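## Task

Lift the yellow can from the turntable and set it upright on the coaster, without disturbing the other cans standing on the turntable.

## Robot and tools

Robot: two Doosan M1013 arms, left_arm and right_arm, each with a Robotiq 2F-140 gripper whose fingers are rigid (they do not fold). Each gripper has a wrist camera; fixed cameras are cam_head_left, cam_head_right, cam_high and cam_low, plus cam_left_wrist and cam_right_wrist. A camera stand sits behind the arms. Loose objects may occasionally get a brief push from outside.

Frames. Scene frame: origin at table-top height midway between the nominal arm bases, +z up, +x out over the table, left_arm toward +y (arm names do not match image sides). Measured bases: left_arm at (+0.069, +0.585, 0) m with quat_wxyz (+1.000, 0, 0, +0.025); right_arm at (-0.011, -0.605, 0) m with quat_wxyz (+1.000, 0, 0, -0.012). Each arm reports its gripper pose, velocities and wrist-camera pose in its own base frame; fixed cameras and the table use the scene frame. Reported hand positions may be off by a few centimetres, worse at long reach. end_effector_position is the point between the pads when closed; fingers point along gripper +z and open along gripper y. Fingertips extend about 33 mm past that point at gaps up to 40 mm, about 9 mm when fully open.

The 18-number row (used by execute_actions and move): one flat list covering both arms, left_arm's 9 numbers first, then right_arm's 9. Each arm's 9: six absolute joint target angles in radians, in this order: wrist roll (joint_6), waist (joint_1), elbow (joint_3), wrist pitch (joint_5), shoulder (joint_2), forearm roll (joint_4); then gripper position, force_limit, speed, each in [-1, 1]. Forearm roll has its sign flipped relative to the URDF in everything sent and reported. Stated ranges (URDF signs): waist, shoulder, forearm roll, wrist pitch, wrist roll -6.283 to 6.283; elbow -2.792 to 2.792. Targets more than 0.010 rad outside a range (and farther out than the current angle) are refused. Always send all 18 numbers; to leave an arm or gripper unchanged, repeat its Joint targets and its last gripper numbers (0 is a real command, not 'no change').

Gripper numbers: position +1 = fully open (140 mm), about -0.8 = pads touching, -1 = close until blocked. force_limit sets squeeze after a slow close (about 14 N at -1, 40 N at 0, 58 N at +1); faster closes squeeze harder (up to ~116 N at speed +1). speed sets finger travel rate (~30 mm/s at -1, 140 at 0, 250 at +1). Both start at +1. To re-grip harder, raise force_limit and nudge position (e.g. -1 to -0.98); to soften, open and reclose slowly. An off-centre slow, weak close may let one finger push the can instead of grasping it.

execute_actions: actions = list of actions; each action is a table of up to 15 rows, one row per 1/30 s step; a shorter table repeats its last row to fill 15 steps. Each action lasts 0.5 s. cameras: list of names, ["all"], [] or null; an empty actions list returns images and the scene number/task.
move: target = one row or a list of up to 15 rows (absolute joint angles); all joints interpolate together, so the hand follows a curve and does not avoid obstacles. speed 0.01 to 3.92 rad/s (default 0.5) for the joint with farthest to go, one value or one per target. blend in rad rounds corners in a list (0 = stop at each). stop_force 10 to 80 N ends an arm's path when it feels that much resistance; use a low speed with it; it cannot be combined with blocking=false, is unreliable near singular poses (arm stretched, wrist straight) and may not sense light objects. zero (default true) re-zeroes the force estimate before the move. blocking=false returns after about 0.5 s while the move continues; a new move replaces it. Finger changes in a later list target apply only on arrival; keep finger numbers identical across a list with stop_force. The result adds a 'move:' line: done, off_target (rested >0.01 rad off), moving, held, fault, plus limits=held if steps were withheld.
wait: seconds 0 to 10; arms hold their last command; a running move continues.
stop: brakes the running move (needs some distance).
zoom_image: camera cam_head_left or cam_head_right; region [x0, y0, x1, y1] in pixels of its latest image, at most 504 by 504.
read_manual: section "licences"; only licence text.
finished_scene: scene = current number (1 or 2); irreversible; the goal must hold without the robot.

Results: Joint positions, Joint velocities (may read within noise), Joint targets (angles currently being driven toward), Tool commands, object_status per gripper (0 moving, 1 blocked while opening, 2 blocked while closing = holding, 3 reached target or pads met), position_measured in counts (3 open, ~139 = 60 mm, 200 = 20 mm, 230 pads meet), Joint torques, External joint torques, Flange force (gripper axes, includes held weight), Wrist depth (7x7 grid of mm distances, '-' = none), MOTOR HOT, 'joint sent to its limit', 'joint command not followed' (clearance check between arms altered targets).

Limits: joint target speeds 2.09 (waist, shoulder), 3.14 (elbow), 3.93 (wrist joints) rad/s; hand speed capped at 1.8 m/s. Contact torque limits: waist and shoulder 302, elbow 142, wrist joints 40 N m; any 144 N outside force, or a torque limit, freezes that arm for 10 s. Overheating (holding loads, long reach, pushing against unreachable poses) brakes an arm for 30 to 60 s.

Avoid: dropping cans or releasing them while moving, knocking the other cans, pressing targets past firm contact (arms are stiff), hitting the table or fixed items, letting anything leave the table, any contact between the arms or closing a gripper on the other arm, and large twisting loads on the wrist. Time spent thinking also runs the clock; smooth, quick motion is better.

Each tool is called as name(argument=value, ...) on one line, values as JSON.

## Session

execute_actions(actions=[])

Scene clock: 0.00 s.
left_arm: end_effector_position=(+0.7247, -0.6619, +0.1738) position_measured=3 object_status=3 end_effector_quat_wxyz=(+0.051, +0.907, +0.415, -0.041) | right_arm: end_effector_position=(+0.7955, +0.2780, +0.2112) position_measured=3 object_status=3 end_effector_quat_wxyz=(-0.167, +0.697, -0.276, +0.640)
Joint names: [wrist roll, waist, elbow, wrist pitch, shoulder, forearm roll]
Joint positions: left_arm=[0.003 -0.736 1.042 1.31 0.729 0.119] | right_arm=[-1.354 0.536 2.13 1.001 0.423 2.336]
Joint velocities: within noise
Joint torques (N m): no reading
External joint torques (N m): no reading
Flange force (N): no reading
Wrist depth (mm): cam_left_wrist=[262 263 265 1060 1096 1101 1115 / 277 280 284 291 1134 1180 1186 / 295 297 303 307 1236 1254 1254 / 292 127 318 325 1279 1291 1338 / - 109 283 345 365 137 102 / - 312 310 381 390 1525 92 / - 337 330 411 430 454 -] | cam_right_wrist=[1078 1117 1174 1243 1294 1493 1476 / 1112 1174 1225 1294 1314 1386 1539 / 1163 1231 1301 1307 1410 1597 1493 / 1231 128 1371 1450 1539 140 1321 / - 110 1467 1459 1740 131 89 / - 1418 1558 1671 1558 1287 97 / - 1539 1567 1607 1357 254 -]
Joint targets: left_arm=[0.003 -0.736 1.042 1.310 0.729 0.119] | right_arm=[-1.354 0.536 2.130 1.001 0.423 2.336]
Tool commands: left_gripper/position=+1.0 left_gripper/force_limit=+1.0 left_gripper/speed=+1.0 right_gripper/position=+1.0 right_gripper/force_limit=+1.0 right_gripper/speed=+1.0

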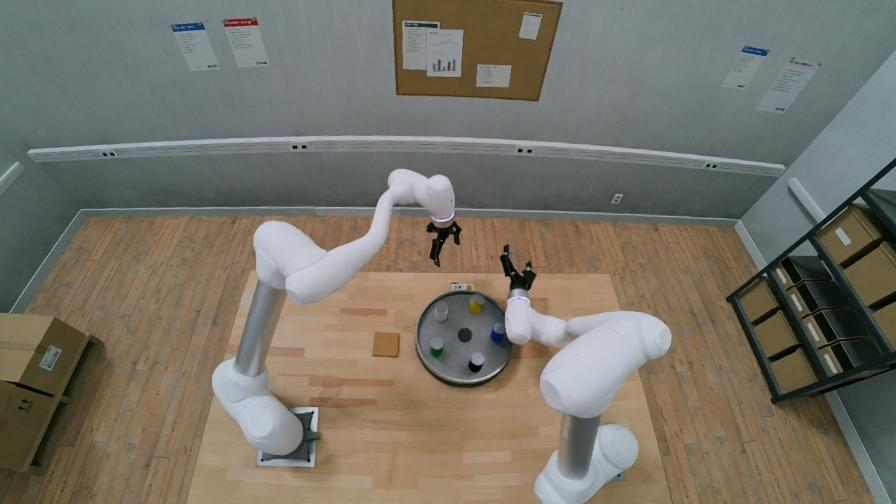

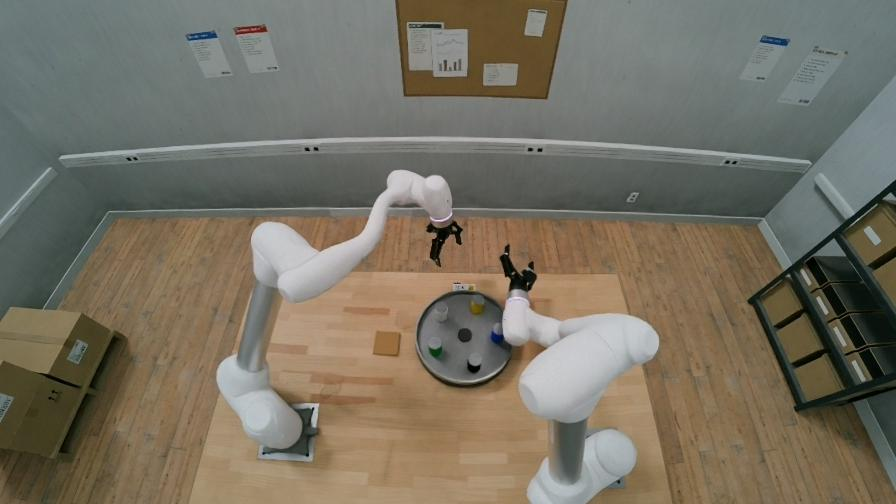

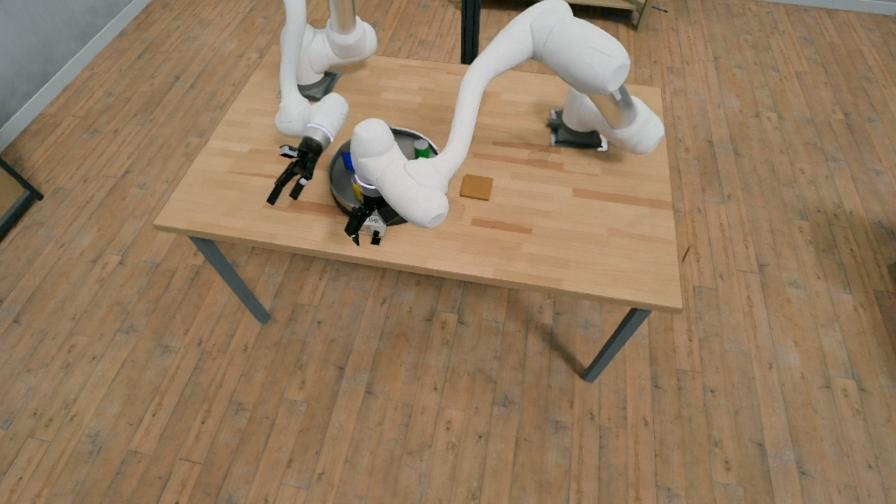

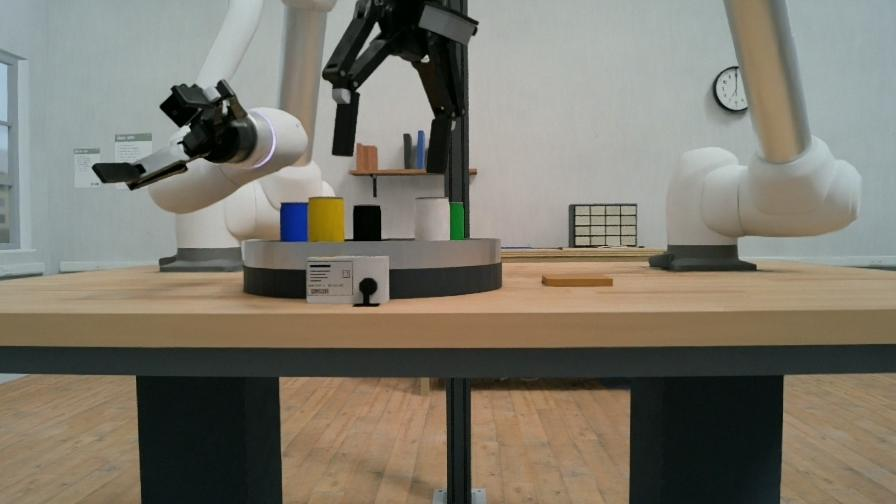

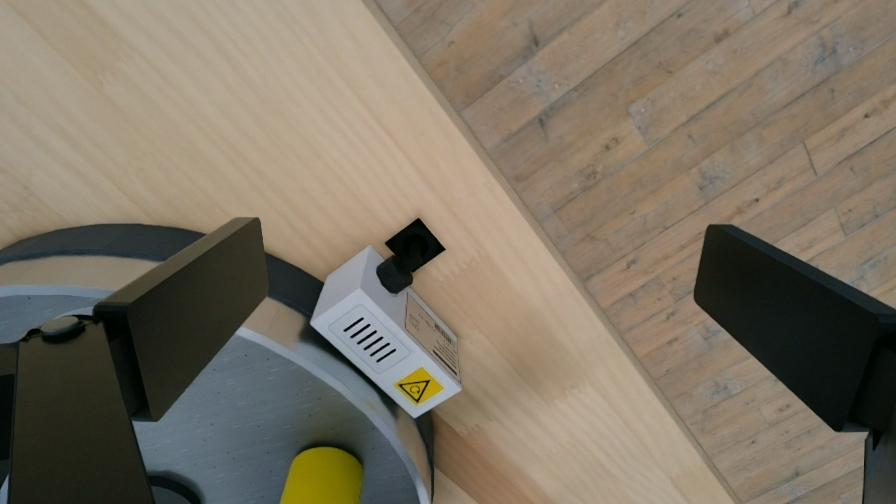

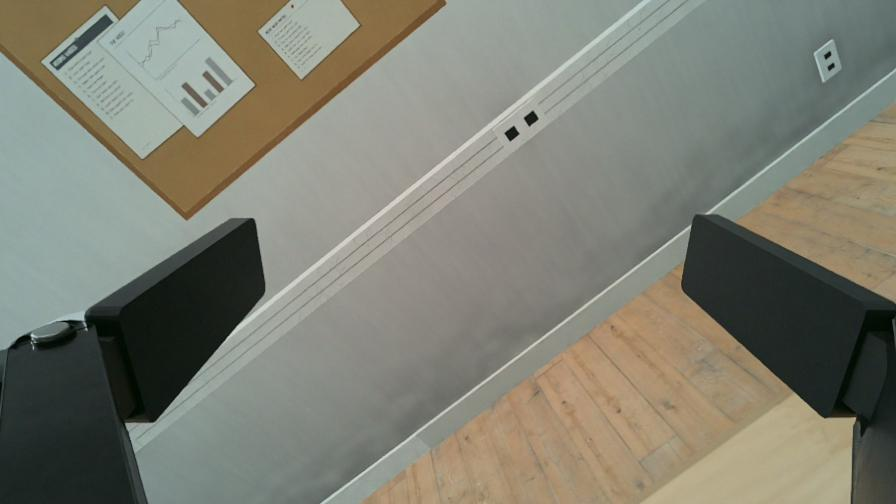

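move(target=[[-0.05, -1.175, 1.6539, 1.2555, 0.2322, 0.0, 0.45, -0.5, -0.2, -1.354, 0.536, 2.130, 1.001, 0.423, 2.336, 1.0, 1.0, 1.0], [-0.05, -1.175, 1.8013, 1.0113, 0.3290, 0.0, 0.45, -0.5, -0.2, -1.354, 0.536, 2.130, 1.001, 0.423, 2.336, 1.0, 1.0, 1.0]], speed=[0.9, 0.5], blend=[0.05, 0.0], cameras=["cam_left_wrist", "cam_head_left"])

wait(seconds=0.3, cameras=["cam_left_wrist", "cam_head_left"])

wait(seconds=0.3, cameras=["cam_left_wrist"])

wait(seconds=0.3, cameras=["cam_left_wrist"])

wait(seconds=0.3, cameras=["cam_left_wrist"])

move(target=[-0.05, -1.175, 1.8013, 1.0113, 0.3290, 0.0, 0.45, -0.5, -0.2, -1.274, 0.536, 2.130, 1.001, 0.423, 2.336, 1.0, 1.0, 1.0], speed=0.01, blocking=false, cameras=["cam_left_wrist", "cam_head_left"])

Scene clock: 4.67 s.
left_arm: end_effector_position=(+0.2918, -0.6087, +0.1101) position_measured=72 object_status=3 end_effector_quat_wxyz=(+0.000, +0.975, +0.221, +0.000) | right_arm: end_effector_position=(+0.7955, +0.2778, +0.2114) position_measured=3 object_status=3 end_effector_quat_wxyz=(-0.167, +0.697, -0.276, +0.640)
Joint names: [wrist roll, waist, elbow, wrist pitch, shoulder, forearm roll]
Joint positions: left_arm=[-0.05 -1.175 1.801 1.011 0.329 0] | right_arm=[-1.354 0.536 2.13 1.001 0.423 2.336]
Joint torques (N m): left_arm=[-0.12 0.43 -37.41 -0.13 -69.62 -4.14] | right_arm=[0.37 1.84 -22.67 2.94 -67.04 2.33]
External joint torques (N m): left_arm=[0.12 -0.41 1.69 0.13 0.17 0.43] | right_arm=[-0.4 -1.91 -0.69 -0.43 0.73 0.32]
Flange force (N): left_arm=[-0.4 -3.1 1.4] | right_arm=[1.3 0.8 4.3]
Wrist depth (mm): cam_left_wrist=[222 221 171 172 171 171 170 / 233 232 179 180 180 179 172 / 245 244 190 190 189 188 179 / 258 255 147 200 198 145 198 / - 89 187 212 200 105 205 / - - 289 221 157 139 - / - - 306 232 132 129 -] | cam_right_wrist=[1074 1117 1179 1243 1335 1357 1520 / 1132 1168 1207 1357 1314 1450 1539 / 1185 1237 1294 1335 1484 1577 1493 / 1249 128 1349 1410 1558 139 1287 / - 110 1467 1558 1660 131 89 / - 1434 1558 1618 1502 1307 97 / - 1587 1660 1597 1335 251 -]
Joint targets: left_arm=[-0.050 -1.175 1.801 1.011 0.329 0.000] | right_arm=[-1.354 0.536 2.130 1.001 0.423 2.336]
move: done
Images, in order (width x height): cam_head_left 896x504, cam_left_wrist 896x504.

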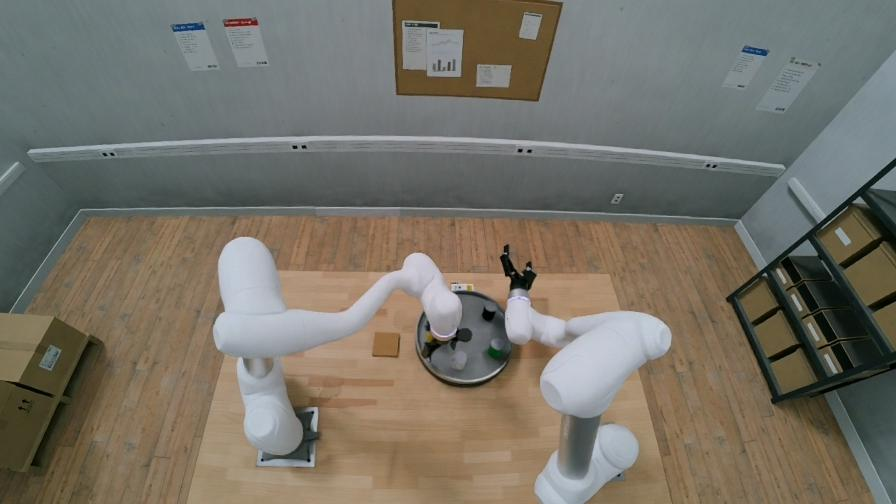

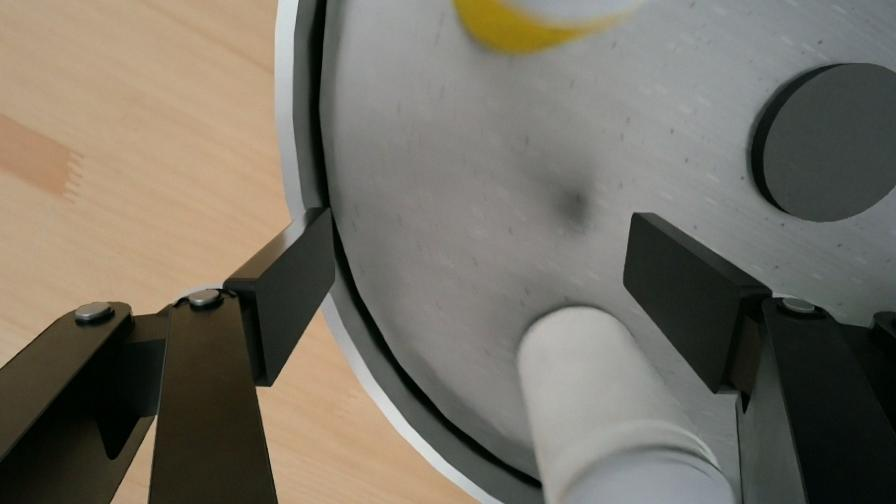

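Scene clock: 4.97 s.
left_arm: end_effector_position=(+0.2917, -0.6087, +0.1100) position_measured=72 object_status=3 end_effector_quat_wxyz=(+0.000, +0.975, +0.221, +0.000) | right_arm: end_effector_position=(+0.7955, +0.2778, +0.2114) position_measured=3 object_status=3 end_effector_quat_wxyz=(-0.167, +0.697, -0.276, +0.640)
Joint names: [wrist roll, waist, elbow, wrist pitch, shoulder, forearm roll]
Joint positions: left_arm=[-0.05 -1.175 1.801 1.011 0.329 0] | right_arm=[-1.354 0.536 2.13 1.001 0.423 2.336]
Joint torques (N m): left_arm=[-0.04 -0.23 -37.54 -0.25 -70.11 -4.12] | right_arm=[0.53 2.59 -22.53 2.89 -66.16 2.31]
External joint torques (N m): left_arm=[0.04 0.27 1.6 0.24 0.37 0.39] | right_arm=[-0.56 -2.71 -0.62 -0.39 -0.2 0.31]
Flange force (N): left_arm=[0.5 -2.5 1.3] | right_arm=[3.6 1.2 4.1]
Wrist depth (mm): cam_left_wrist=[221 221 171 172 172 171 170 / 232 232 179 181 180 179 172 / 246 244 190 190 189 188 180 / 258 255 147 198 195 144 197 / - 89 186 207 129 105 107 / - - 288 208 120 120 69 / - - 305 210 128 234 -] | cam_right_wrist=[1069 1112 1137 1202 1294 1379 1426 / 1121 1168 1219 1274 1301 1418 1529 / 1196 1225 1307 1314 1459 - 1476 / 1237 128 1357 1493 1639 131 1314 / - 110 1476 1558 1548 130 89 / - 1410 1539 1671 1450 1281 97 / - 1577 1671 1587 1307 255 -]
Joint targets: left_arm=[-0.050 -1.175 1.801 1.011 0.329 0.000] | right_arm=[-1.354 0.536 2.130 1.001 0.423 2.336]
Tool commands: left_gripper/position=+0.45 left_gripper/force_limit=-0.5 left_gripper/speed=-0.2 right_gripper/position=+1.0 right_gripper/force_limit=+1.0 right_gripper/speed=+1.0
wait: 0.30 s; at rest by 0.17 s
Images, in order (width x height): cam_head_left 896x504, cam_left_wrist 896x504.

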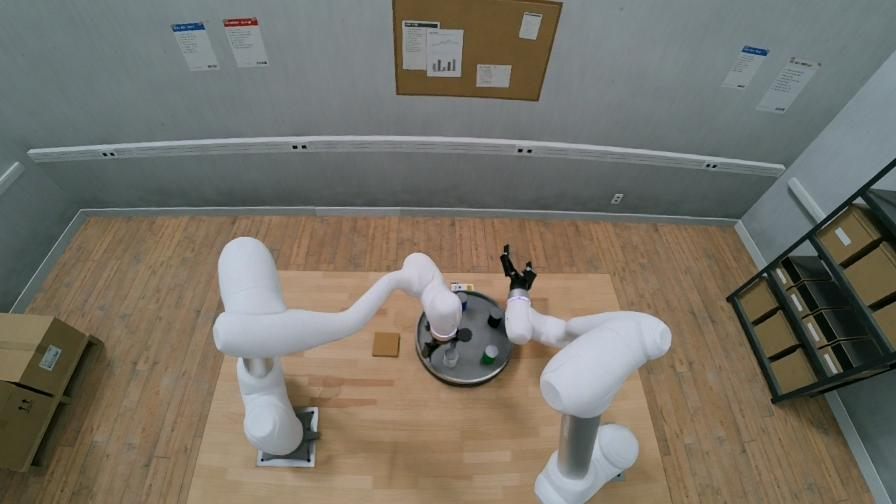

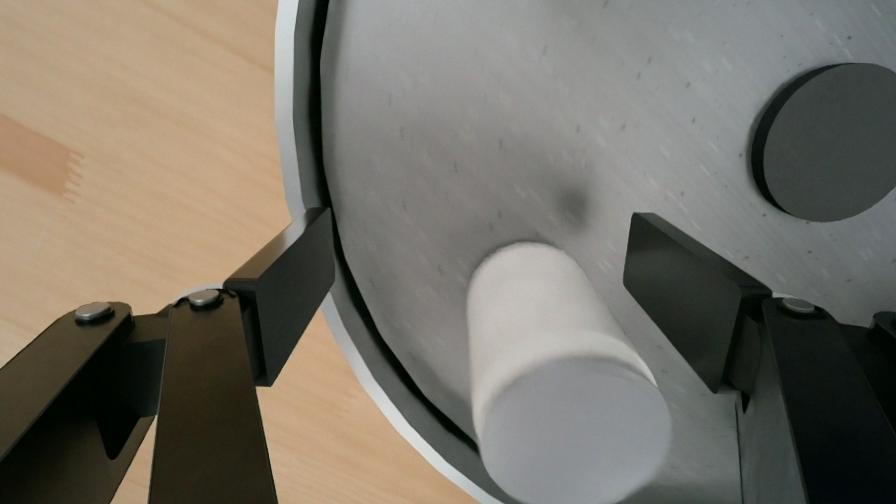

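Scene clock: 5.27 s.
left_arm: end_effector_position=(+0.2917, -0.6087, +0.1100) position_measured=72 object_status=3 end_effector_quat_wxyz=(+0.000, +0.975, +0.221, +0.000) | right_arm: end_effector_position=(+0.7955, +0.2778, +0.2114) position_measured=3 object_status=3 end_effector_quat_wxyz=(-0.167, +0.697, -0.276, +0.640)
Joint names: [wrist roll, waist, elbow, wrist pitch, shoulder, forearm roll]
Joint positions: left_arm=[-0.05 -1.175 1.801 1.011 0.329 0] | right_arm=[-1.354 0.536 2.13 1.001 0.423 2.336]
Joint torques (N m): left_arm=[-0.06 0.14 -37.38 -0.16 -70.82 -4.17] | right_arm=[0.36 1.52 -22.66 2.97 -67.03 2.45]
External joint torques (N m): left_arm=[0.06 -0.21 1.42 0.15 1.22 0.45] | right_arm=[-0.39 -1.36 -0.81 -0.46 0.55 0.2]
Flange force (N): left_arm=[-0.2 -1.1 2.0] | right_arm=[1.1 -0.2 3.6]
Wrist depth (mm): cam_left_wrist=[222 222 171 172 171 171 170 / 232 233 179 181 180 179 172 / 245 245 190 186 186 188 179 / 258 255 147 110 108 144 197 / - 89 187 114 113 105 108 / - - 287 216 223 220 69 / - - 305 232 236 236 -] | cam_right_wrist=[1051 1132 1152 1219 1262 1379 1442 / 1127 1163 1225 1307 1371 1434 1558 / - 1231 1342 1342 1418 1705 1493 / 1268 128 1364 1558 1371 130 1314 / - 110 1459 - 1649 131 89 / - 1450 1484 1660 1511 1281 97 / - 1587 1660 1607 1307 254 -]
Joint targets: left_arm=[-0.050 -1.175 1.801 1.011 0.329 0.000] | right_arm=[-1.354 0.536 2.130 1.001 0.423 2.336]
Tool commands: left_gripper/position=+0.45 left_gripper/force_limit=-0.5 left_gripper/speed=-0.2 right_gripper/position=+1.0 right_gripper/force_limit=+1.0 right_gripper/speed=+1.0
wait: 0.30 s; at rest by 0.17 s
Images, in order (width x height): cam_left_wrist 896x504.

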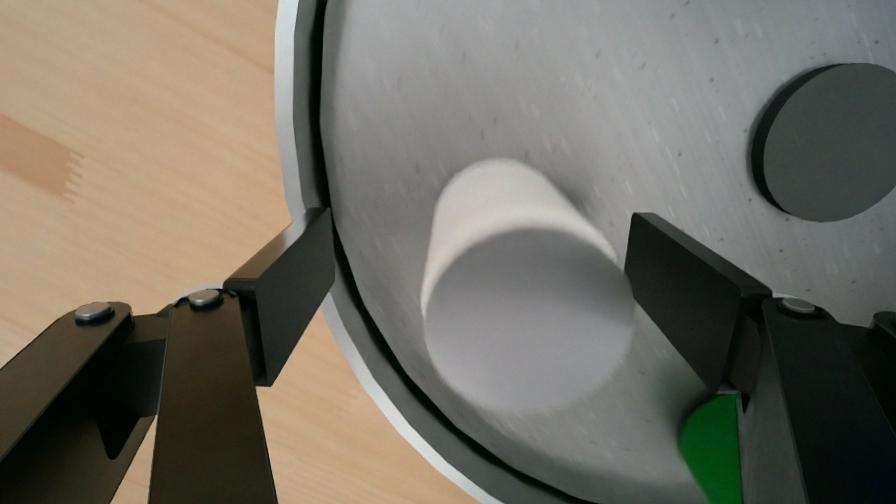

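Scene clock: 5.57 s.
left_arm: end_effector_position=(+0.2917, -0.6087, +0.1100) position_measured=72 object_status=3 end_effector_quat_wxyz=(+0.000, +0.975, +0.221, +0.000) | right_arm: end_effector_position=(+0.7955, +0.2778, +0.2114) position_measured=3 object_status=3 end_effector_quat_wxyz=(-0.167, +0.697, -0.276, +0.640)
Joint names: [wrist roll, waist, elbow, wrist pitch, shoulder, forearm roll]
Joint positions: left_arm=[-0.05 -1.175 1.801 1.011 0.329 0] | right_arm=[-1.354 0.536 2.13 1.001 0.423 2.336]
Joint torques (N m): left_arm=[0.02 -0.21 -37.52 -0.16 -70.38 -4.2] | right_arm=[0.46 1.94 -22.43 2.93 -67.94 2.33]
External joint torques (N m): left_arm=[-0.02 0.1 1.57 0.15 0.89 0.47] | right_arm=[-0.49 -2.04 -0.73 -0.42 1.39 0.3]
Flange force (N): left_arm=[0.1 -1.8 1.9] | right_arm=[0.4 0.9 5.1]
Wrist depth (mm): cam_left_wrist=[222 221 171 169 170 171 170 / 233 233 179 97 97 179 172 / 245 244 190 102 102 188 179 / 258 255 147 202 159 144 198 / - 89 187 210 211 105 108 / - - 288 220 223 201 69 / - - 307 233 236 171 -] | cam_right_wrist=[1074 1121 1152 1249 1410 1321 1434 / 1137 1163 1213 1314 1294 - 1529 / 1179 1231 1307 1307 1493 1618 1502 / 1231 128 1386 1493 - 140 1321 / - 110 1476 1567 1597 131 89 / - 1386 - 1539 1511 1281 97 / - 1558 - 1597 1328 255 -]
Joint targets: left_arm=[-0.050 -1.175 1.801 1.011 0.329 0.000] | right_arm=[-1.354 0.536 2.130 1.001 0.423 2.336]
Tool commands: left_gripper/position=+0.45 left_gripper/force_limit=-0.5 left_gripper/speed=-0.2 right_gripper/position=+1.0 right_gripper/force_limit=+1.0 right_gripper/speed=+1.0
wait: 0.30 s; at rest by 0.17 s
Images, in order (width x height): cam_left_wrist 896x504.

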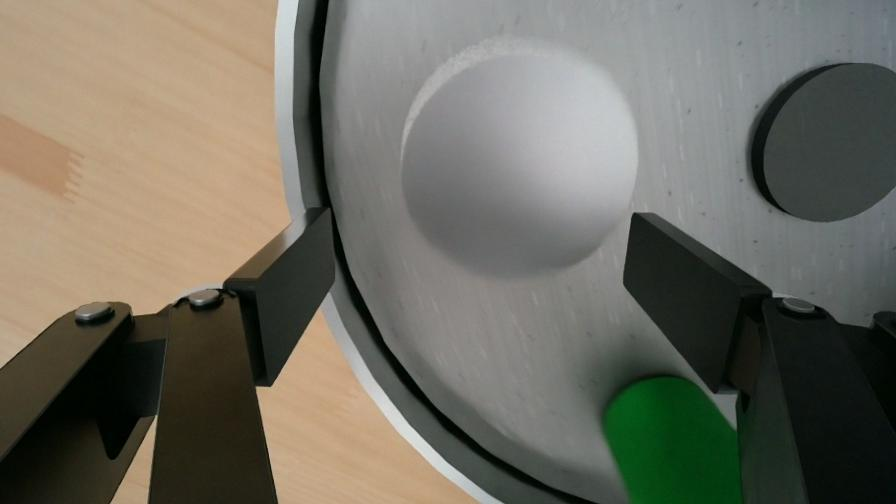

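Scene clock: 5.87 s.
left_arm: end_effector_position=(+0.2917, -0.6087, +0.1100) position_measured=72 object_status=3 end_effector_quat_wxyz=(+0.000, +0.975, +0.221, +0.000) | right_arm: end_effector_position=(+0.7955, +0.2778, +0.2114) position_measured=3 object_status=3 end_effector_quat_wxyz=(-0.167, +0.697, -0.276, +0.640)
Joint names: [wrist roll, waist, elbow, wrist pitch, shoulder, forearm roll]
Joint positions: left_arm=[-0.05 -1.175 1.801 1.011 0.329 0] | right_arm=[-1.354 0.536 2.13 1.001 0.423 2.336]
Joint torques (N m): left_arm=[-0.03 -0.72 -37.18 -0.11 -69.84 -4.2] | right_arm=[0.42 2.27 -22.43 2.96 -66.59 2.3]
External joint torques (N m): left_arm=[0.03 0.64 1.38 0.11 0.29 0.48] | right_arm=[-0.45 -2.23 -0.65 -0.44 -0.12 0.32]
Flange force (N): left_arm=[1.0 -2.2 1.3] | right_arm=[3.0 0.9 3.7]
Wrist depth (mm): cam_left_wrist=[221 221 171 93 92 171 170 / 232 231 179 180 180 179 172 / 245 245 190 190 189 188 180 / 258 255 147 199 199 144 198 / - 89 187 211 210 105 204 / - - 288 221 186 174 - / - - 306 233 153 140 -] | cam_right_wrist=[1069 1112 1168 1231 1281 1402 - / 1112 1174 1219 1294 1321 1467 1539 / 1147 1231 1349 1364 1476 1558 1484 / 1249 128 1357 1476 1567 140 1281 / - 110 1511 1705 1628 131 89 / - 1386 - 1765 1502 1231 97 / - 1567 - 1597 1342 251 -]
Joint targets: left_arm=[-0.050 -1.175 1.801 1.011 0.329 0.000] | right_arm=[-1.354 0.536 2.130 1.001 0.423 2.336]
Tool commands: left_gripper/position=+0.45 left_gripper/force_limit=-0.5 left_gripper/speed=-0.2 right_gripper/position=+1.0 right_gripper/force_limit=+1.0 right_gripper/speed=+1.0
wait: 0.30 s; at rest by 0.17 s
Images, in order (width x height): cam_left_wrist 896x504.

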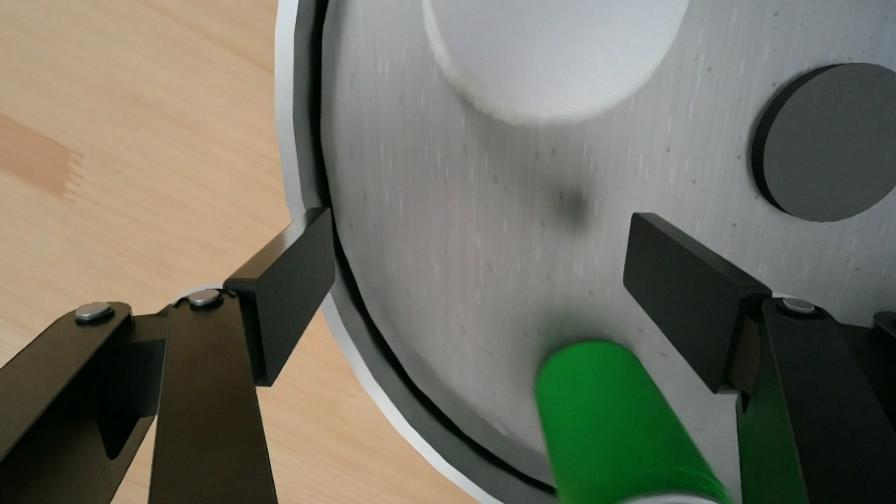

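Scene clock: 6.37 s.
left_arm: end_effector_position=(+0.2917, -0.6087, +0.1100) position_measured=72 object_status=3 end_effector_quat_wxyz=(+0.000, +0.975, +0.221, +0.000) | right_arm: end_effector_position=(+0.7955, +0.2778, +0.2114) position_measured=3 object_status=3 end_effector_quat_wxyz=(-0.168, +0.697, -0.278, +0.640) end_effector_velocity=(+0.000, +0.000, -0.001) end_effector_angular_velocity=(+0.010, +0.000, +0.000)
Joint names: [wrist roll, waist, elbow, wrist pitch, shoulder, forearm roll]
Joint positions: left_arm=[-0.05 -1.175 1.801 1.011 0.329 0] | right_arm=[-1.35 0.536 2.13 1.001 0.423 2.336]
Joint velocities: left_arm=[within noise] | right_arm=[0.011 0 0 -0.001 0.001 0.001]
Joint torques (N m): left_arm=[-0.02 -0.82 -37.4 -0.18 -69.43 -4.16] | right_arm=[0.29 2.53 -22.59 2.85 -66.74 2.39]
External joint torques (N m): left_arm=[0.02 0.85 1.46 0.17 -0.36 0.43] | right_arm=[-0.32 -2.56 -0.45 -0.35 0.45 0.22]
Flange force (N): left_arm=[1.3 -3.3 0.7] | right_arm=[2.3 1.8 4.2]
Wrist depth (mm): cam_left_wrist=[222 221 171 172 171 171 170 / 232 232 179 180 180 179 172 / 245 244 191 190 189 188 179 / 259 255 147 196 195 145 198 / - 89 187 141 135 105 107 / - - 289 121 121 220 69 / - - 305 130 128 234 -] | cam_right_wrist=[1065 1107 1163 1268 1287 1386 - / 1121 1168 1219 1301 1301 1450 1567 / - 1262 1281 1349 1459 1467 1548 / 1237 125 1321 1442 1548 140 1287 / - 110 1434 - 1682 130 89 / - 1418 1802 1671 1467 1287 97 / - 1548 1558 1618 1328 251 -]
Joint targets: left_arm=[-0.050 -1.175 1.801 1.011 0.329 0.000] | right_arm=[-1.349 0.536 2.130 1.001 0.423 2.336]
Tool commands: left_gripper/position=+0.45 left_gripper/force_limit=-0.5 left_gripper/speed=-0.2 right_gripper/position=+1.0 right_gripper/force_limit=+1.0 right_gripper/speed=+1.0
move: running; right_arm: the wrist roll is farthest, 0.076 rad from its target
Images, in order (width x height): cam_head_left 896x504, cam_left_wrist 896x504.

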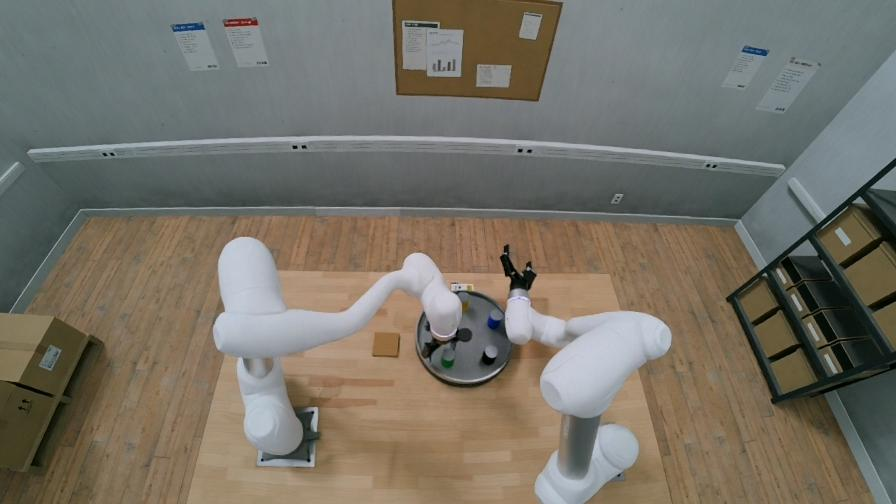

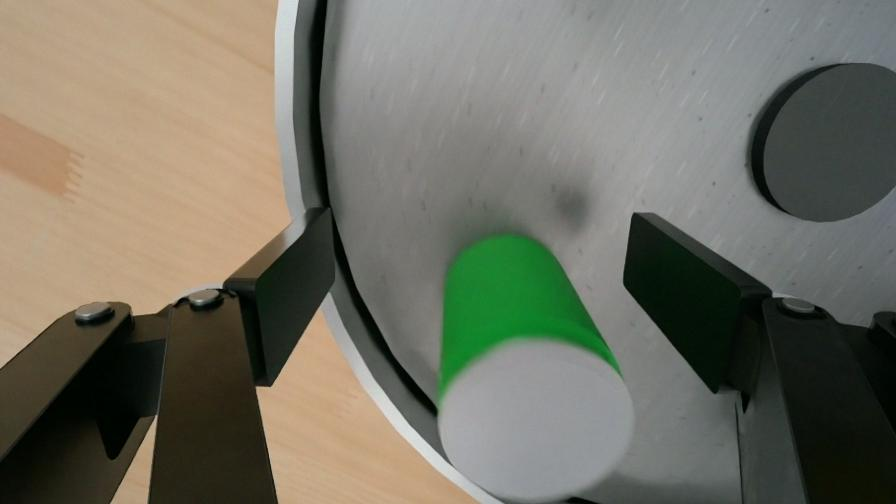

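stop(cameras=[])

wait(seconds=1.0, cameras=["cam_left_wrist"])

wait(seconds=0.4, cameras=["cam_left_wrist"])

wait(seconds=0.3, cameras=["cam_left_wrist"])

wait(seconds=0.3, cameras=["cam_left_wrist"])

wait(seconds=0.3, cameras=["cam_left_wrist"])

move(target=[-0.05, -1.175, 1.8013, 1.0113, 0.3290, 0.0, 0.45, -0.5, -0.2, -1.335, 0.536, 2.130, 1.001, 0.423, 2.291, 1.0, 1.0, 1.0], speed=0.01, blocking=false, cameras=["cam_left_wrist"])

Scene clock: 9.33 s.
left_arm: end_effector_position=(+0.2917, -0.6087, +0.1100) position_measured=72 object_status=3 end_effector_quat_wxyz=(+0.000, +0.975, +0.221, +0.000) | right_arm: end_effector_position=(+0.7955, +0.2778, +0.2114) position_measured=3 object_status=3 end_effector_quat_wxyz=(-0.177, +0.693, -0.288, +0.637)
Joint names: [wrist roll, waist, elbow, wrist pitch, shoulder, forearm roll]
Joint positions: left_arm=[-0.05 -1.175 1.801 1.011 0.329 0] | right_arm=[-1.322 0.536 2.13 1.001 0.423 2.336]
Joint velocities: within noise
Joint torques (N m): left_arm=[-0.02 0.2 -37.67 -0.22 -69.41 -4.14] | right_arm=[0.43 2.28 -22.75 2.89 -67.29 2.27]
External joint torques (N m): left_arm=[0.02 -0.23 1.85 0.21 -0.07 0.43] | right_arm=[-0.46 -2.28 -0.2 -0.4 1.2 0.33]
Flange force (N): left_arm=[-0.3 -3.7 1.2] | right_arm=[1.2 1.9 4.5]
Wrist depth (mm): cam_left_wrist=[221 221 171 172 171 171 170 / 232 232 179 181 180 179 172 / 245 244 190 185 187 188 179 / 259 255 147 115 109 145 198 / - 89 187 113 114 105 107 / - - 288 208 223 220 69 / - - 306 233 237 234 -] | cam_right_wrist=[1069 1107 1185 1249 1268 1476 1426 / 1121 1190 1237 1294 1371 1529 1529 / 1185 1207 1287 1349 1476 1671 1467 / 1225 128 1379 1426 - 130 1255 / - 110 1418 1649 1597 131 89 / - 1426 1484 1649 1511 1294 98 / - 1476 1628 1628 1301 254 -]
Joint targets: left_arm=[-0.050 -1.175 1.801 1.011 0.329 0.000] | right_arm=[-1.322 0.536 2.130 1.001 0.423 2.336]
Tool commands: left_gripper/position=+0.45 left_gripper/force_limit=-0.5 left_gripper/speed=-0.2 right_gripper/position=+1.0 right_gripper/force_limit=+1.0 right_gripper/speed=+1.0
earlier move: stopped; right_arm: the wrist roll is farthest, 0.048 rad from its target
No camera images: "cameras" was empty.

Scene clock: 10.33 s.
left_arm: end_effector_position=(+0.2917, -0.6087, +0.1100) position_measured=72 object_status=3 end_effector_quat_wxyz=(+0.000, +0.975, +0.221, +0.000) | right_arm: end_effector_position=(+0.7955, +0.2778, +0.2114) position_measured=3 object_status=3 end_effector_quat_wxyz=(-0.177, +0.693, -0.288, +0.637)
Joint names: [wrist roll, waist, elbow, wrist pitch, shoulder, forearm roll]
Joint positions: left_arm=[-0.05 -1.175 1.801 1.011 0.329 0] | right_arm=[-1.322 0.536 2.13 1.001 0.423 2.336]
Joint torques (N m): left_arm=[-0.04 -0.01 -37.39 -0.1 -70.42 -4.18] | right_arm=[0.44 1.78 -22.35 2.93 -66.59 2.27]
External joint torques (N m): left_arm=[0.04 -0.06 1.56 0.1 0.76 0.46] | right_arm=[-0.47 -1.94 -0.84 -0.42 0.09 0.36]
Flange force (N): left_arm=[0.0 -2.0 1.8] | right_arm=[2.4 0.4 3.9]
Wrist depth (mm): cam_left_wrist=[222 221 171 172 171 170 170 / 233 232 179 181 180 179 172 / 245 245 190 189 189 189 180 / 259 255 147 200 196 144 197 / - 89 187 209 154 105 204 / - - 289 210 122 133 69 / - - 305 212 128 129 -] | cam_right_wrist=[1069 1121 1163 1243 1294 1567 1442 / 1121 1174 1243 1328 1328 1493 1539 / 1190 1213 1335 1328 1442 1529 1426 / 1219 129 1357 1434 1558 140 1287 / - 110 1434 1539 1597 130 89 / - 1379 1539 1607 1484 1255 97 / - 1567 1618 1639 1335 253 -]
Joint targets: left_arm=[-0.050 -1.175 1.801 1.011 0.329 0.000] | right_arm=[-1.322 0.536 2.130 1.001 0.423 2.336]
Tool commands: left_gripper/position=+0.45 left_gripper/force_limit=-0.5 left_gripper/speed=-0.2 right_gripper/position=+1.0 right_gripper/force_limit=+1.0 right_gripper/speed=+1.0
wait: 1.00 s; at rest by 0.17 s
Images, in order (width x height): cam_left_wrist 896x504.

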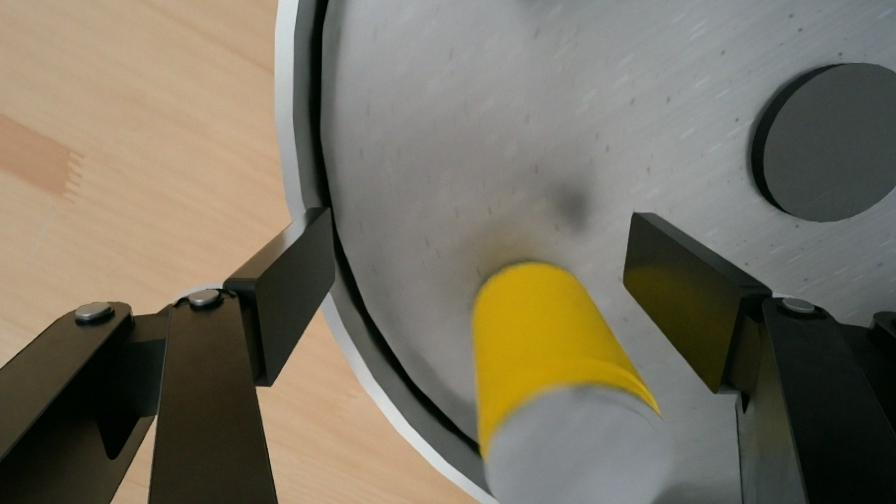

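Scene clock: 10.73 s.
left_arm: end_effector_position=(+0.2917, -0.6087, +0.1100) position_measured=72 object_status=3 end_effector_quat_wxyz=(+0.000, +0.975, +0.221, +0.000) | right_arm: end_effector_position=(+0.7955, +0.2778, +0.2114) position_measured=3 object_status=3 end_effector_quat_wxyz=(-0.177, +0.693, -0.288, +0.637)
Joint names: [wrist roll, waist, elbow, wrist pitch, shoulder, forearm roll]
Joint positions: left_arm=[-0.05 -1.175 1.801 1.011 0.329 0] | right_arm=[-1.322 0.536 2.13 1.001 0.423 2.336]
Joint torques (N m): left_arm=[-0.08 -0.43 -37.59 -0.19 -70.49 -4.15] | right_arm=[0.46 2.44 -22.56 2.91 -66.51 2.37]
External joint torques (N m): left_arm=[0.08 0.48 1.85 0.18 1.16 0.43] | right_arm=[-0.49 -2.23 -0.92 -0.4 -0.06 0.29]
Flange force (N): left_arm=[0.8 -1.9 2.3] | right_arm=[2.8 0.3 4.1]
Wrist depth (mm): cam_left_wrist=[222 221 171 172 171 170 169 / 232 232 179 181 180 179 172 / 245 244 190 173 185 189 179 / 258 256 147 108 108 145 197 / - 89 184 113 114 105 108 / - - 288 223 223 223 69 / - - 305 233 237 233 -] | cam_right_wrist=[1074 1102 1158 1196 1314 1379 1442 / 1112 1185 1237 1287 1386 1442 1539 / 1179 1249 1357 1307 1476 1493 1476 / - 125 1349 - 1493 140 1281 / - 110 1467 1567 1628 130 89 / - 1418 1548 1671 1587 1243 97 / - 1493 1777 1618 1335 253 -]
Joint targets: left_arm=[-0.050 -1.175 1.801 1.011 0.329 0.000] | right_arm=[-1.322 0.536 2.130 1.001 0.423 2.336]
Tool commands: left_gripper/position=+0.45 left_gripper/force_limit=-0.5 left_gripper/speed=-0.2 right_gripper/position=+1.0 right_gripper/force_limit=+1.0 right_gripper/speed=+1.0
wait: 0.40 s; at rest by 0.17 s
Images, in order (width x height): cam_left_wrist 896x504.

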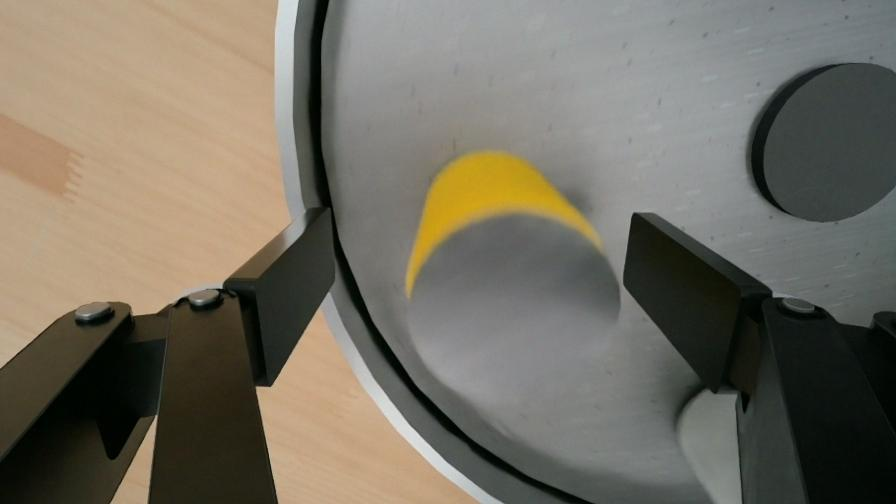

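Scene clock: 11.03 s.
left_arm: end_effector_position=(+0.2917, -0.6087, +0.1100) position_measured=72 object_status=3 end_effector_quat_wxyz=(+0.000, +0.975, +0.221, +0.000) | right_arm: end_effector_position=(+0.7955, +0.2778, +0.2114) position_measured=3 object_status=3 end_effector_quat_wxyz=(-0.177, +0.693, -0.288, +0.637)
Joint names: [wrist roll, waist, elbow, wrist pitch, shoulder, forearm roll]
Joint positions: left_arm=[-0.05 -1.175 1.801 1.011 0.329 0] | right_arm=[-1.322 0.536 2.13 1.001 0.423 2.336]
Joint torques (N m): left_arm=[-0.07 -0.53 -37.7 -0.17 -70.42 -4.1] | right_arm=[0.39 1.84 -22.51 2.93 -67.18 2.39]
External joint torques (N m): left_arm=[0.07 0.55 1.91 0.17 1.01 0.38] | right_arm=[-0.42 -1.93 -0.76 -0.42 0.95 0.24]
Flange force (N): left_arm=[0.9 -2.2 2.2] | right_arm=[1.0 0.6 4.5]
Wrist depth (mm): cam_left_wrist=[222 222 171 169 168 171 170 / 232 232 178 97 98 179 172 / 245 244 191 102 103 188 180 / 259 256 147 201 197 144 198 / - 89 187 211 210 105 108 / - - 288 221 220 179 69 / - - 306 233 236 166 -] | cam_right_wrist=[1069 1112 1174 1249 1274 1410 1467 / 1121 1163 1243 1231 1349 1459 1548 / 1185 1249 1307 1243 - - 1426 / 1225 128 1262 - 1660 131 1255 / - 110 1467 1607 1660 130 89 / - 1442 1529 1639 1548 1268 97 / - 1567 1607 1628 1328 254 -]
Joint targets: left_arm=[-0.050 -1.175 1.801 1.011 0.329 0.000] | right_arm=[-1.322 0.536 2.130 1.001 0.423 2.336]
Tool commands: left_gripper/position=+0.45 left_gripper/force_limit=-0.5 left_gripper/speed=-0.2 right_gripper/position=+1.0 right_gripper/force_limit=+1.0 right_gripper/speed=+1.0
wait: 0.30 s; at rest by 0.17 s
Images, in order (width x height): cam_left_wrist 896x504.

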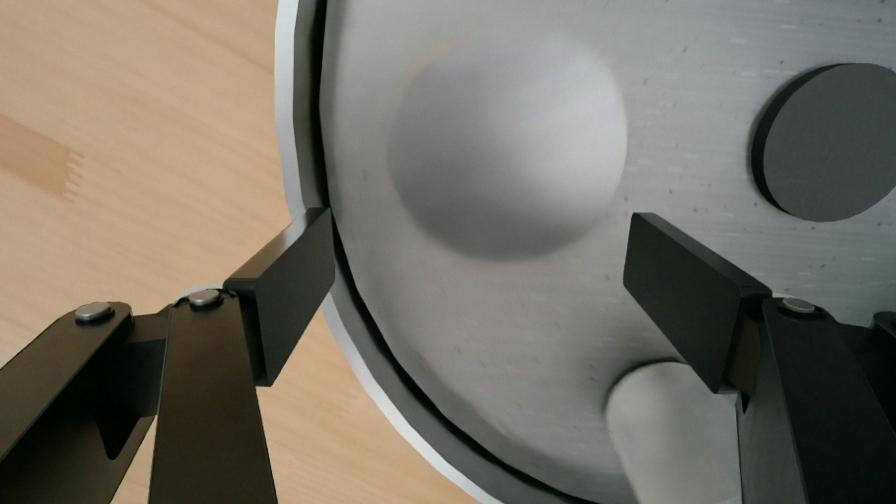

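Scene clock: 11.33 s.
left_arm: end_effector_position=(+0.2917, -0.6087, +0.1100) position_measured=72 object_status=3 end_effector_quat_wxyz=(+0.000, +0.975, +0.221, +0.000) | right_arm: end_effector_position=(+0.7955, +0.2778, +0.2114) position_measured=3 object_status=3 end_effector_quat_wxyz=(-0.177, +0.693, -0.288, +0.637)
Joint names: [wrist roll, waist, elbow, wrist pitch, shoulder, forearm roll]
Joint positions: left_arm=[-0.05 -1.175 1.801 1.011 0.329 0] | right_arm=[-1.322 0.536 2.13 1.001 0.423 2.336]
Joint torques (N m): left_arm=[-0.06 0.16 -37.34 -0.09 -69.91 -4.09] | right_arm=[0.45 2.41 -22.65 2.91 -67.05 2.39]
External joint torques (N m): left_arm=[0.06 -0.21 1.58 0.09 0.39 0.38] | right_arm=[-0.48 -2.22 -0.43 -0.42 0.58 0.23]
Flange force (N): left_arm=[-0.2 -2.6 1.5] | right_arm=[2.0 1.1 4.0]
Wrist depth (mm): cam_left_wrist=[222 221 171 95 92 170 170 / 232 232 179 181 180 179 172 / 245 244 190 189 189 188 179 / 259 254 147 200 199 144 197 / - 89 187 211 208 105 108 / - - 288 221 180 152 69 / - - 305 234 149 132 -] | cam_right_wrist=[1069 1117 1147 1231 1287 1371 1364 / 1137 1168 1243 1287 1386 1442 1467 / 1185 1225 1307 1314 1459 1511 1459 / 1249 129 1321 1442 1705 140 1314 / - 110 1410 1682 1467 122 89 / - 1418 1529 1671 1450 1225 98 / - 1548 1660 1639 1342 253 -]
Joint targets: left_arm=[-0.050 -1.175 1.801 1.011 0.329 0.000] | right_arm=[-1.322 0.536 2.130 1.001 0.423 2.336]
Tool commands: left_gripper/position=+0.45 left_gripper/force_limit=-0.5 left_gripper/speed=-0.2 right_gripper/position=+1.0 right_gripper/force_limit=+1.0 right_gripper/speed=+1.0
wait: 0.30 s; at rest by 0.17 s
Images, in order (width x height): cam_left_wrist 896x504.

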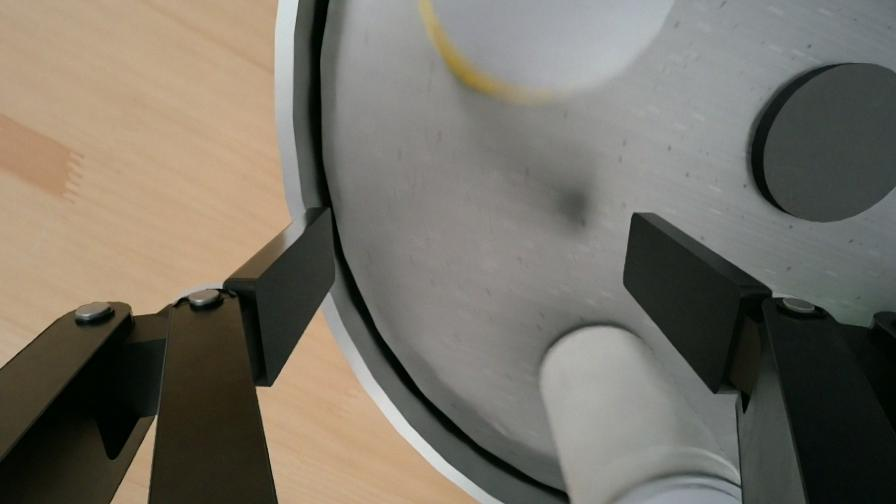

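Scene clock: 11.63 s.
left_arm: end_effector_position=(+0.2917, -0.6087, +0.1100) position_measured=72 object_status=3 end_effector_quat_wxyz=(+0.000, +0.975, +0.221, +0.000) | right_arm: end_effector_position=(+0.7955, +0.2778, +0.2114) position_measured=3 object_status=3 end_effector_quat_wxyz=(-0.177, +0.693, -0.288, +0.637)
Joint names: [wrist roll, waist, elbow, wrist pitch, shoulder, forearm roll]
Joint positions: left_arm=[-0.05 -1.175 1.801 1.011 0.329 0] | right_arm=[-1.322 0.536 2.13 1.001 0.423 2.336]
Joint torques (N m): left_arm=[-0.07 0.22 -37.24 -0.19 -69.9 -4.13] | right_arm=[0.41 2.04 -22.43 2.89 -66.89 2.32]
External joint torques (N m): left_arm=[0.07 -0.06 1.32 0.19 -0.06 0.4] | right_arm=[-0.44 -1.93 -0.67 -0.39 0.48 0.3]
Flange force (N): left_arm=[0.0 -2.6 0.8] | right_arm=[1.8 0.7 4.0]
Wrist depth (mm): cam_left_wrist=[221 221 171 172 172 171 170 / 232 232 179 180 180 179 172 / 245 243 191 189 189 188 180 / 259 255 147 200 197 144 197 / - 89 186 209 155 105 108 / - - 289 218 125 123 69 / - - 305 233 128 127 -] | cam_right_wrist=[1065 1117 1185 1237 1281 1386 1394 / 1142 1179 1237 1314 1394 1476 1577 / 1174 1219 1314 1321 1459 1548 1450 / 1207 128 1386 1467 1539 130 1301 / - 110 1418 1567 1628 131 89 / - 1434 1558 1660 1511 1268 97 / - 1539 1728 1628 1328 253 -]
Joint targets: left_arm=[-0.050 -1.175 1.801 1.011 0.329 0.000] | right_arm=[-1.322 0.536 2.130 1.001 0.423 2.336]
Tool commands: left_gripper/position=+0.45 left_gripper/force_limit=-0.5 left_gripper/speed=-0.2 right_gripper/position=+1.0 right_gripper/force_limit=+1.0 right_gripper/speed=+1.0
wait: 0.30 s; at rest by 0.17 s
Images, in order (width x height): cam_left_wrist 896x504.

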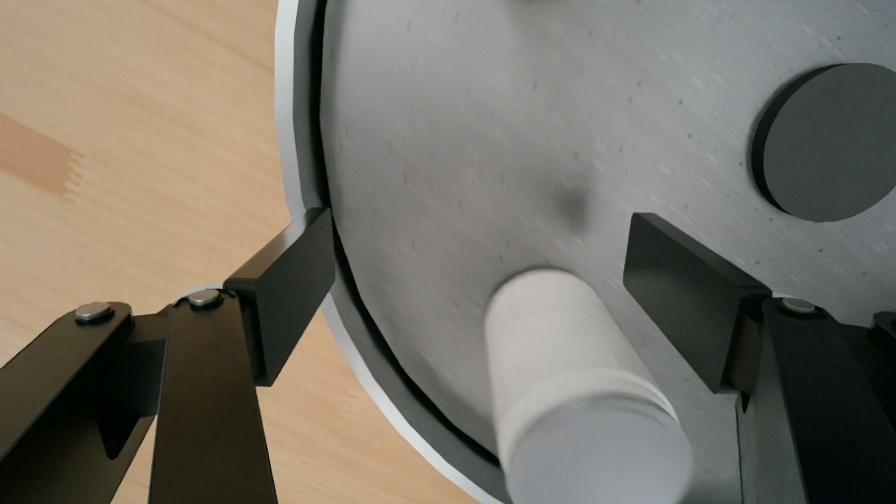

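Scene clock: 12.13 s.
left_arm: end_effector_position=(+0.2917, -0.6087, +0.1100) position_measured=72 object_status=3 end_effector_quat_wxyz=(+0.000, +0.975, +0.221, +0.000) | right_arm: end_effector_position=(+0.7953, +0.2766, +0.2109) position_measured=3 object_status=3 end_effector_quat_wxyz=(-0.176, +0.692, -0.289, +0.637) end_effector_velocity=(+0.000, -0.003, -0.001) end_effector_angular_velocity=(+0.002, +0.003, -0.009)
Joint names: [wrist roll, waist, elbow, wrist pitch, shoulder, forearm roll]
Joint positions: left_arm=[-0.05 -1.175 1.801 1.011 0.329 0] | right_arm=[-1.323 0.536 2.13 1.001 0.423 2.332]
Joint velocities: left_arm=[within noise] | right_arm=[-0.003 -0.001 0 0 0 -0.01]
Joint torques (N m): left_arm=[-0.01 -0.18 -37.5 -0.18 -69.43 -4.12] | right_arm=[0.55 1.85 -22.4 2.83 -66.83 2.16]
External joint torques (N m): left_arm=[0.01 0.11 1.8 0.18 0.53 0.41] | right_arm=[-0.58 -1.81 -0.63 -0.33 0.59 0.45]
Flange force (N): left_arm=[0.2 -2.7 1.7] | right_arm=[1.6 0.7 4.0]
Wrist depth (mm): cam_left_wrist=[222 221 171 172 172 170 170 / 232 232 179 180 180 179 172 / 245 244 190 127 119 188 180 / 258 255 147 109 107 144 197 / - 89 187 113 114 105 107 / - - 288 221 223 213 69 / - - 306 233 238 213 -] | cam_right_wrist=[1074 1121 1152 1225 1281 1349 1402 / 1132 1152 1231 1335 1301 1442 1717 / 1179 1243 1321 1335 1577 1618 1529 / 1213 128 1357 1467 1520 131 1274 / - 110 1467 1539 1628 131 89 / - 1394 1484 1660 1450 1274 97 / - 1558 - 1618 1328 253 -]
Joint targets: left_arm=[-0.050 -1.175 1.801 1.011 0.329 0.000] | right_arm=[-1.323 0.536 2.130 1.001 0.423 2.331]
Tool commands: left_gripper/position=+0.45 left_gripper/force_limit=-0.5 left_gripper/speed=-0.2 right_gripper/position=+1.0 right_gripper/force_limit=+1.0 right_gripper/speed=+1.0
move: running; right_arm: the forearm roll is farthest, 0.041 rad from its target
Images, in order (width x height): cam_left_wrist 896x504.

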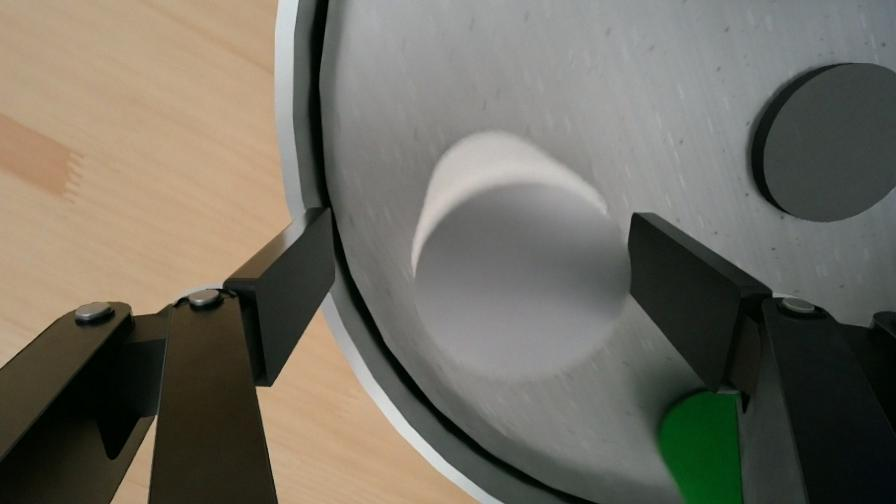

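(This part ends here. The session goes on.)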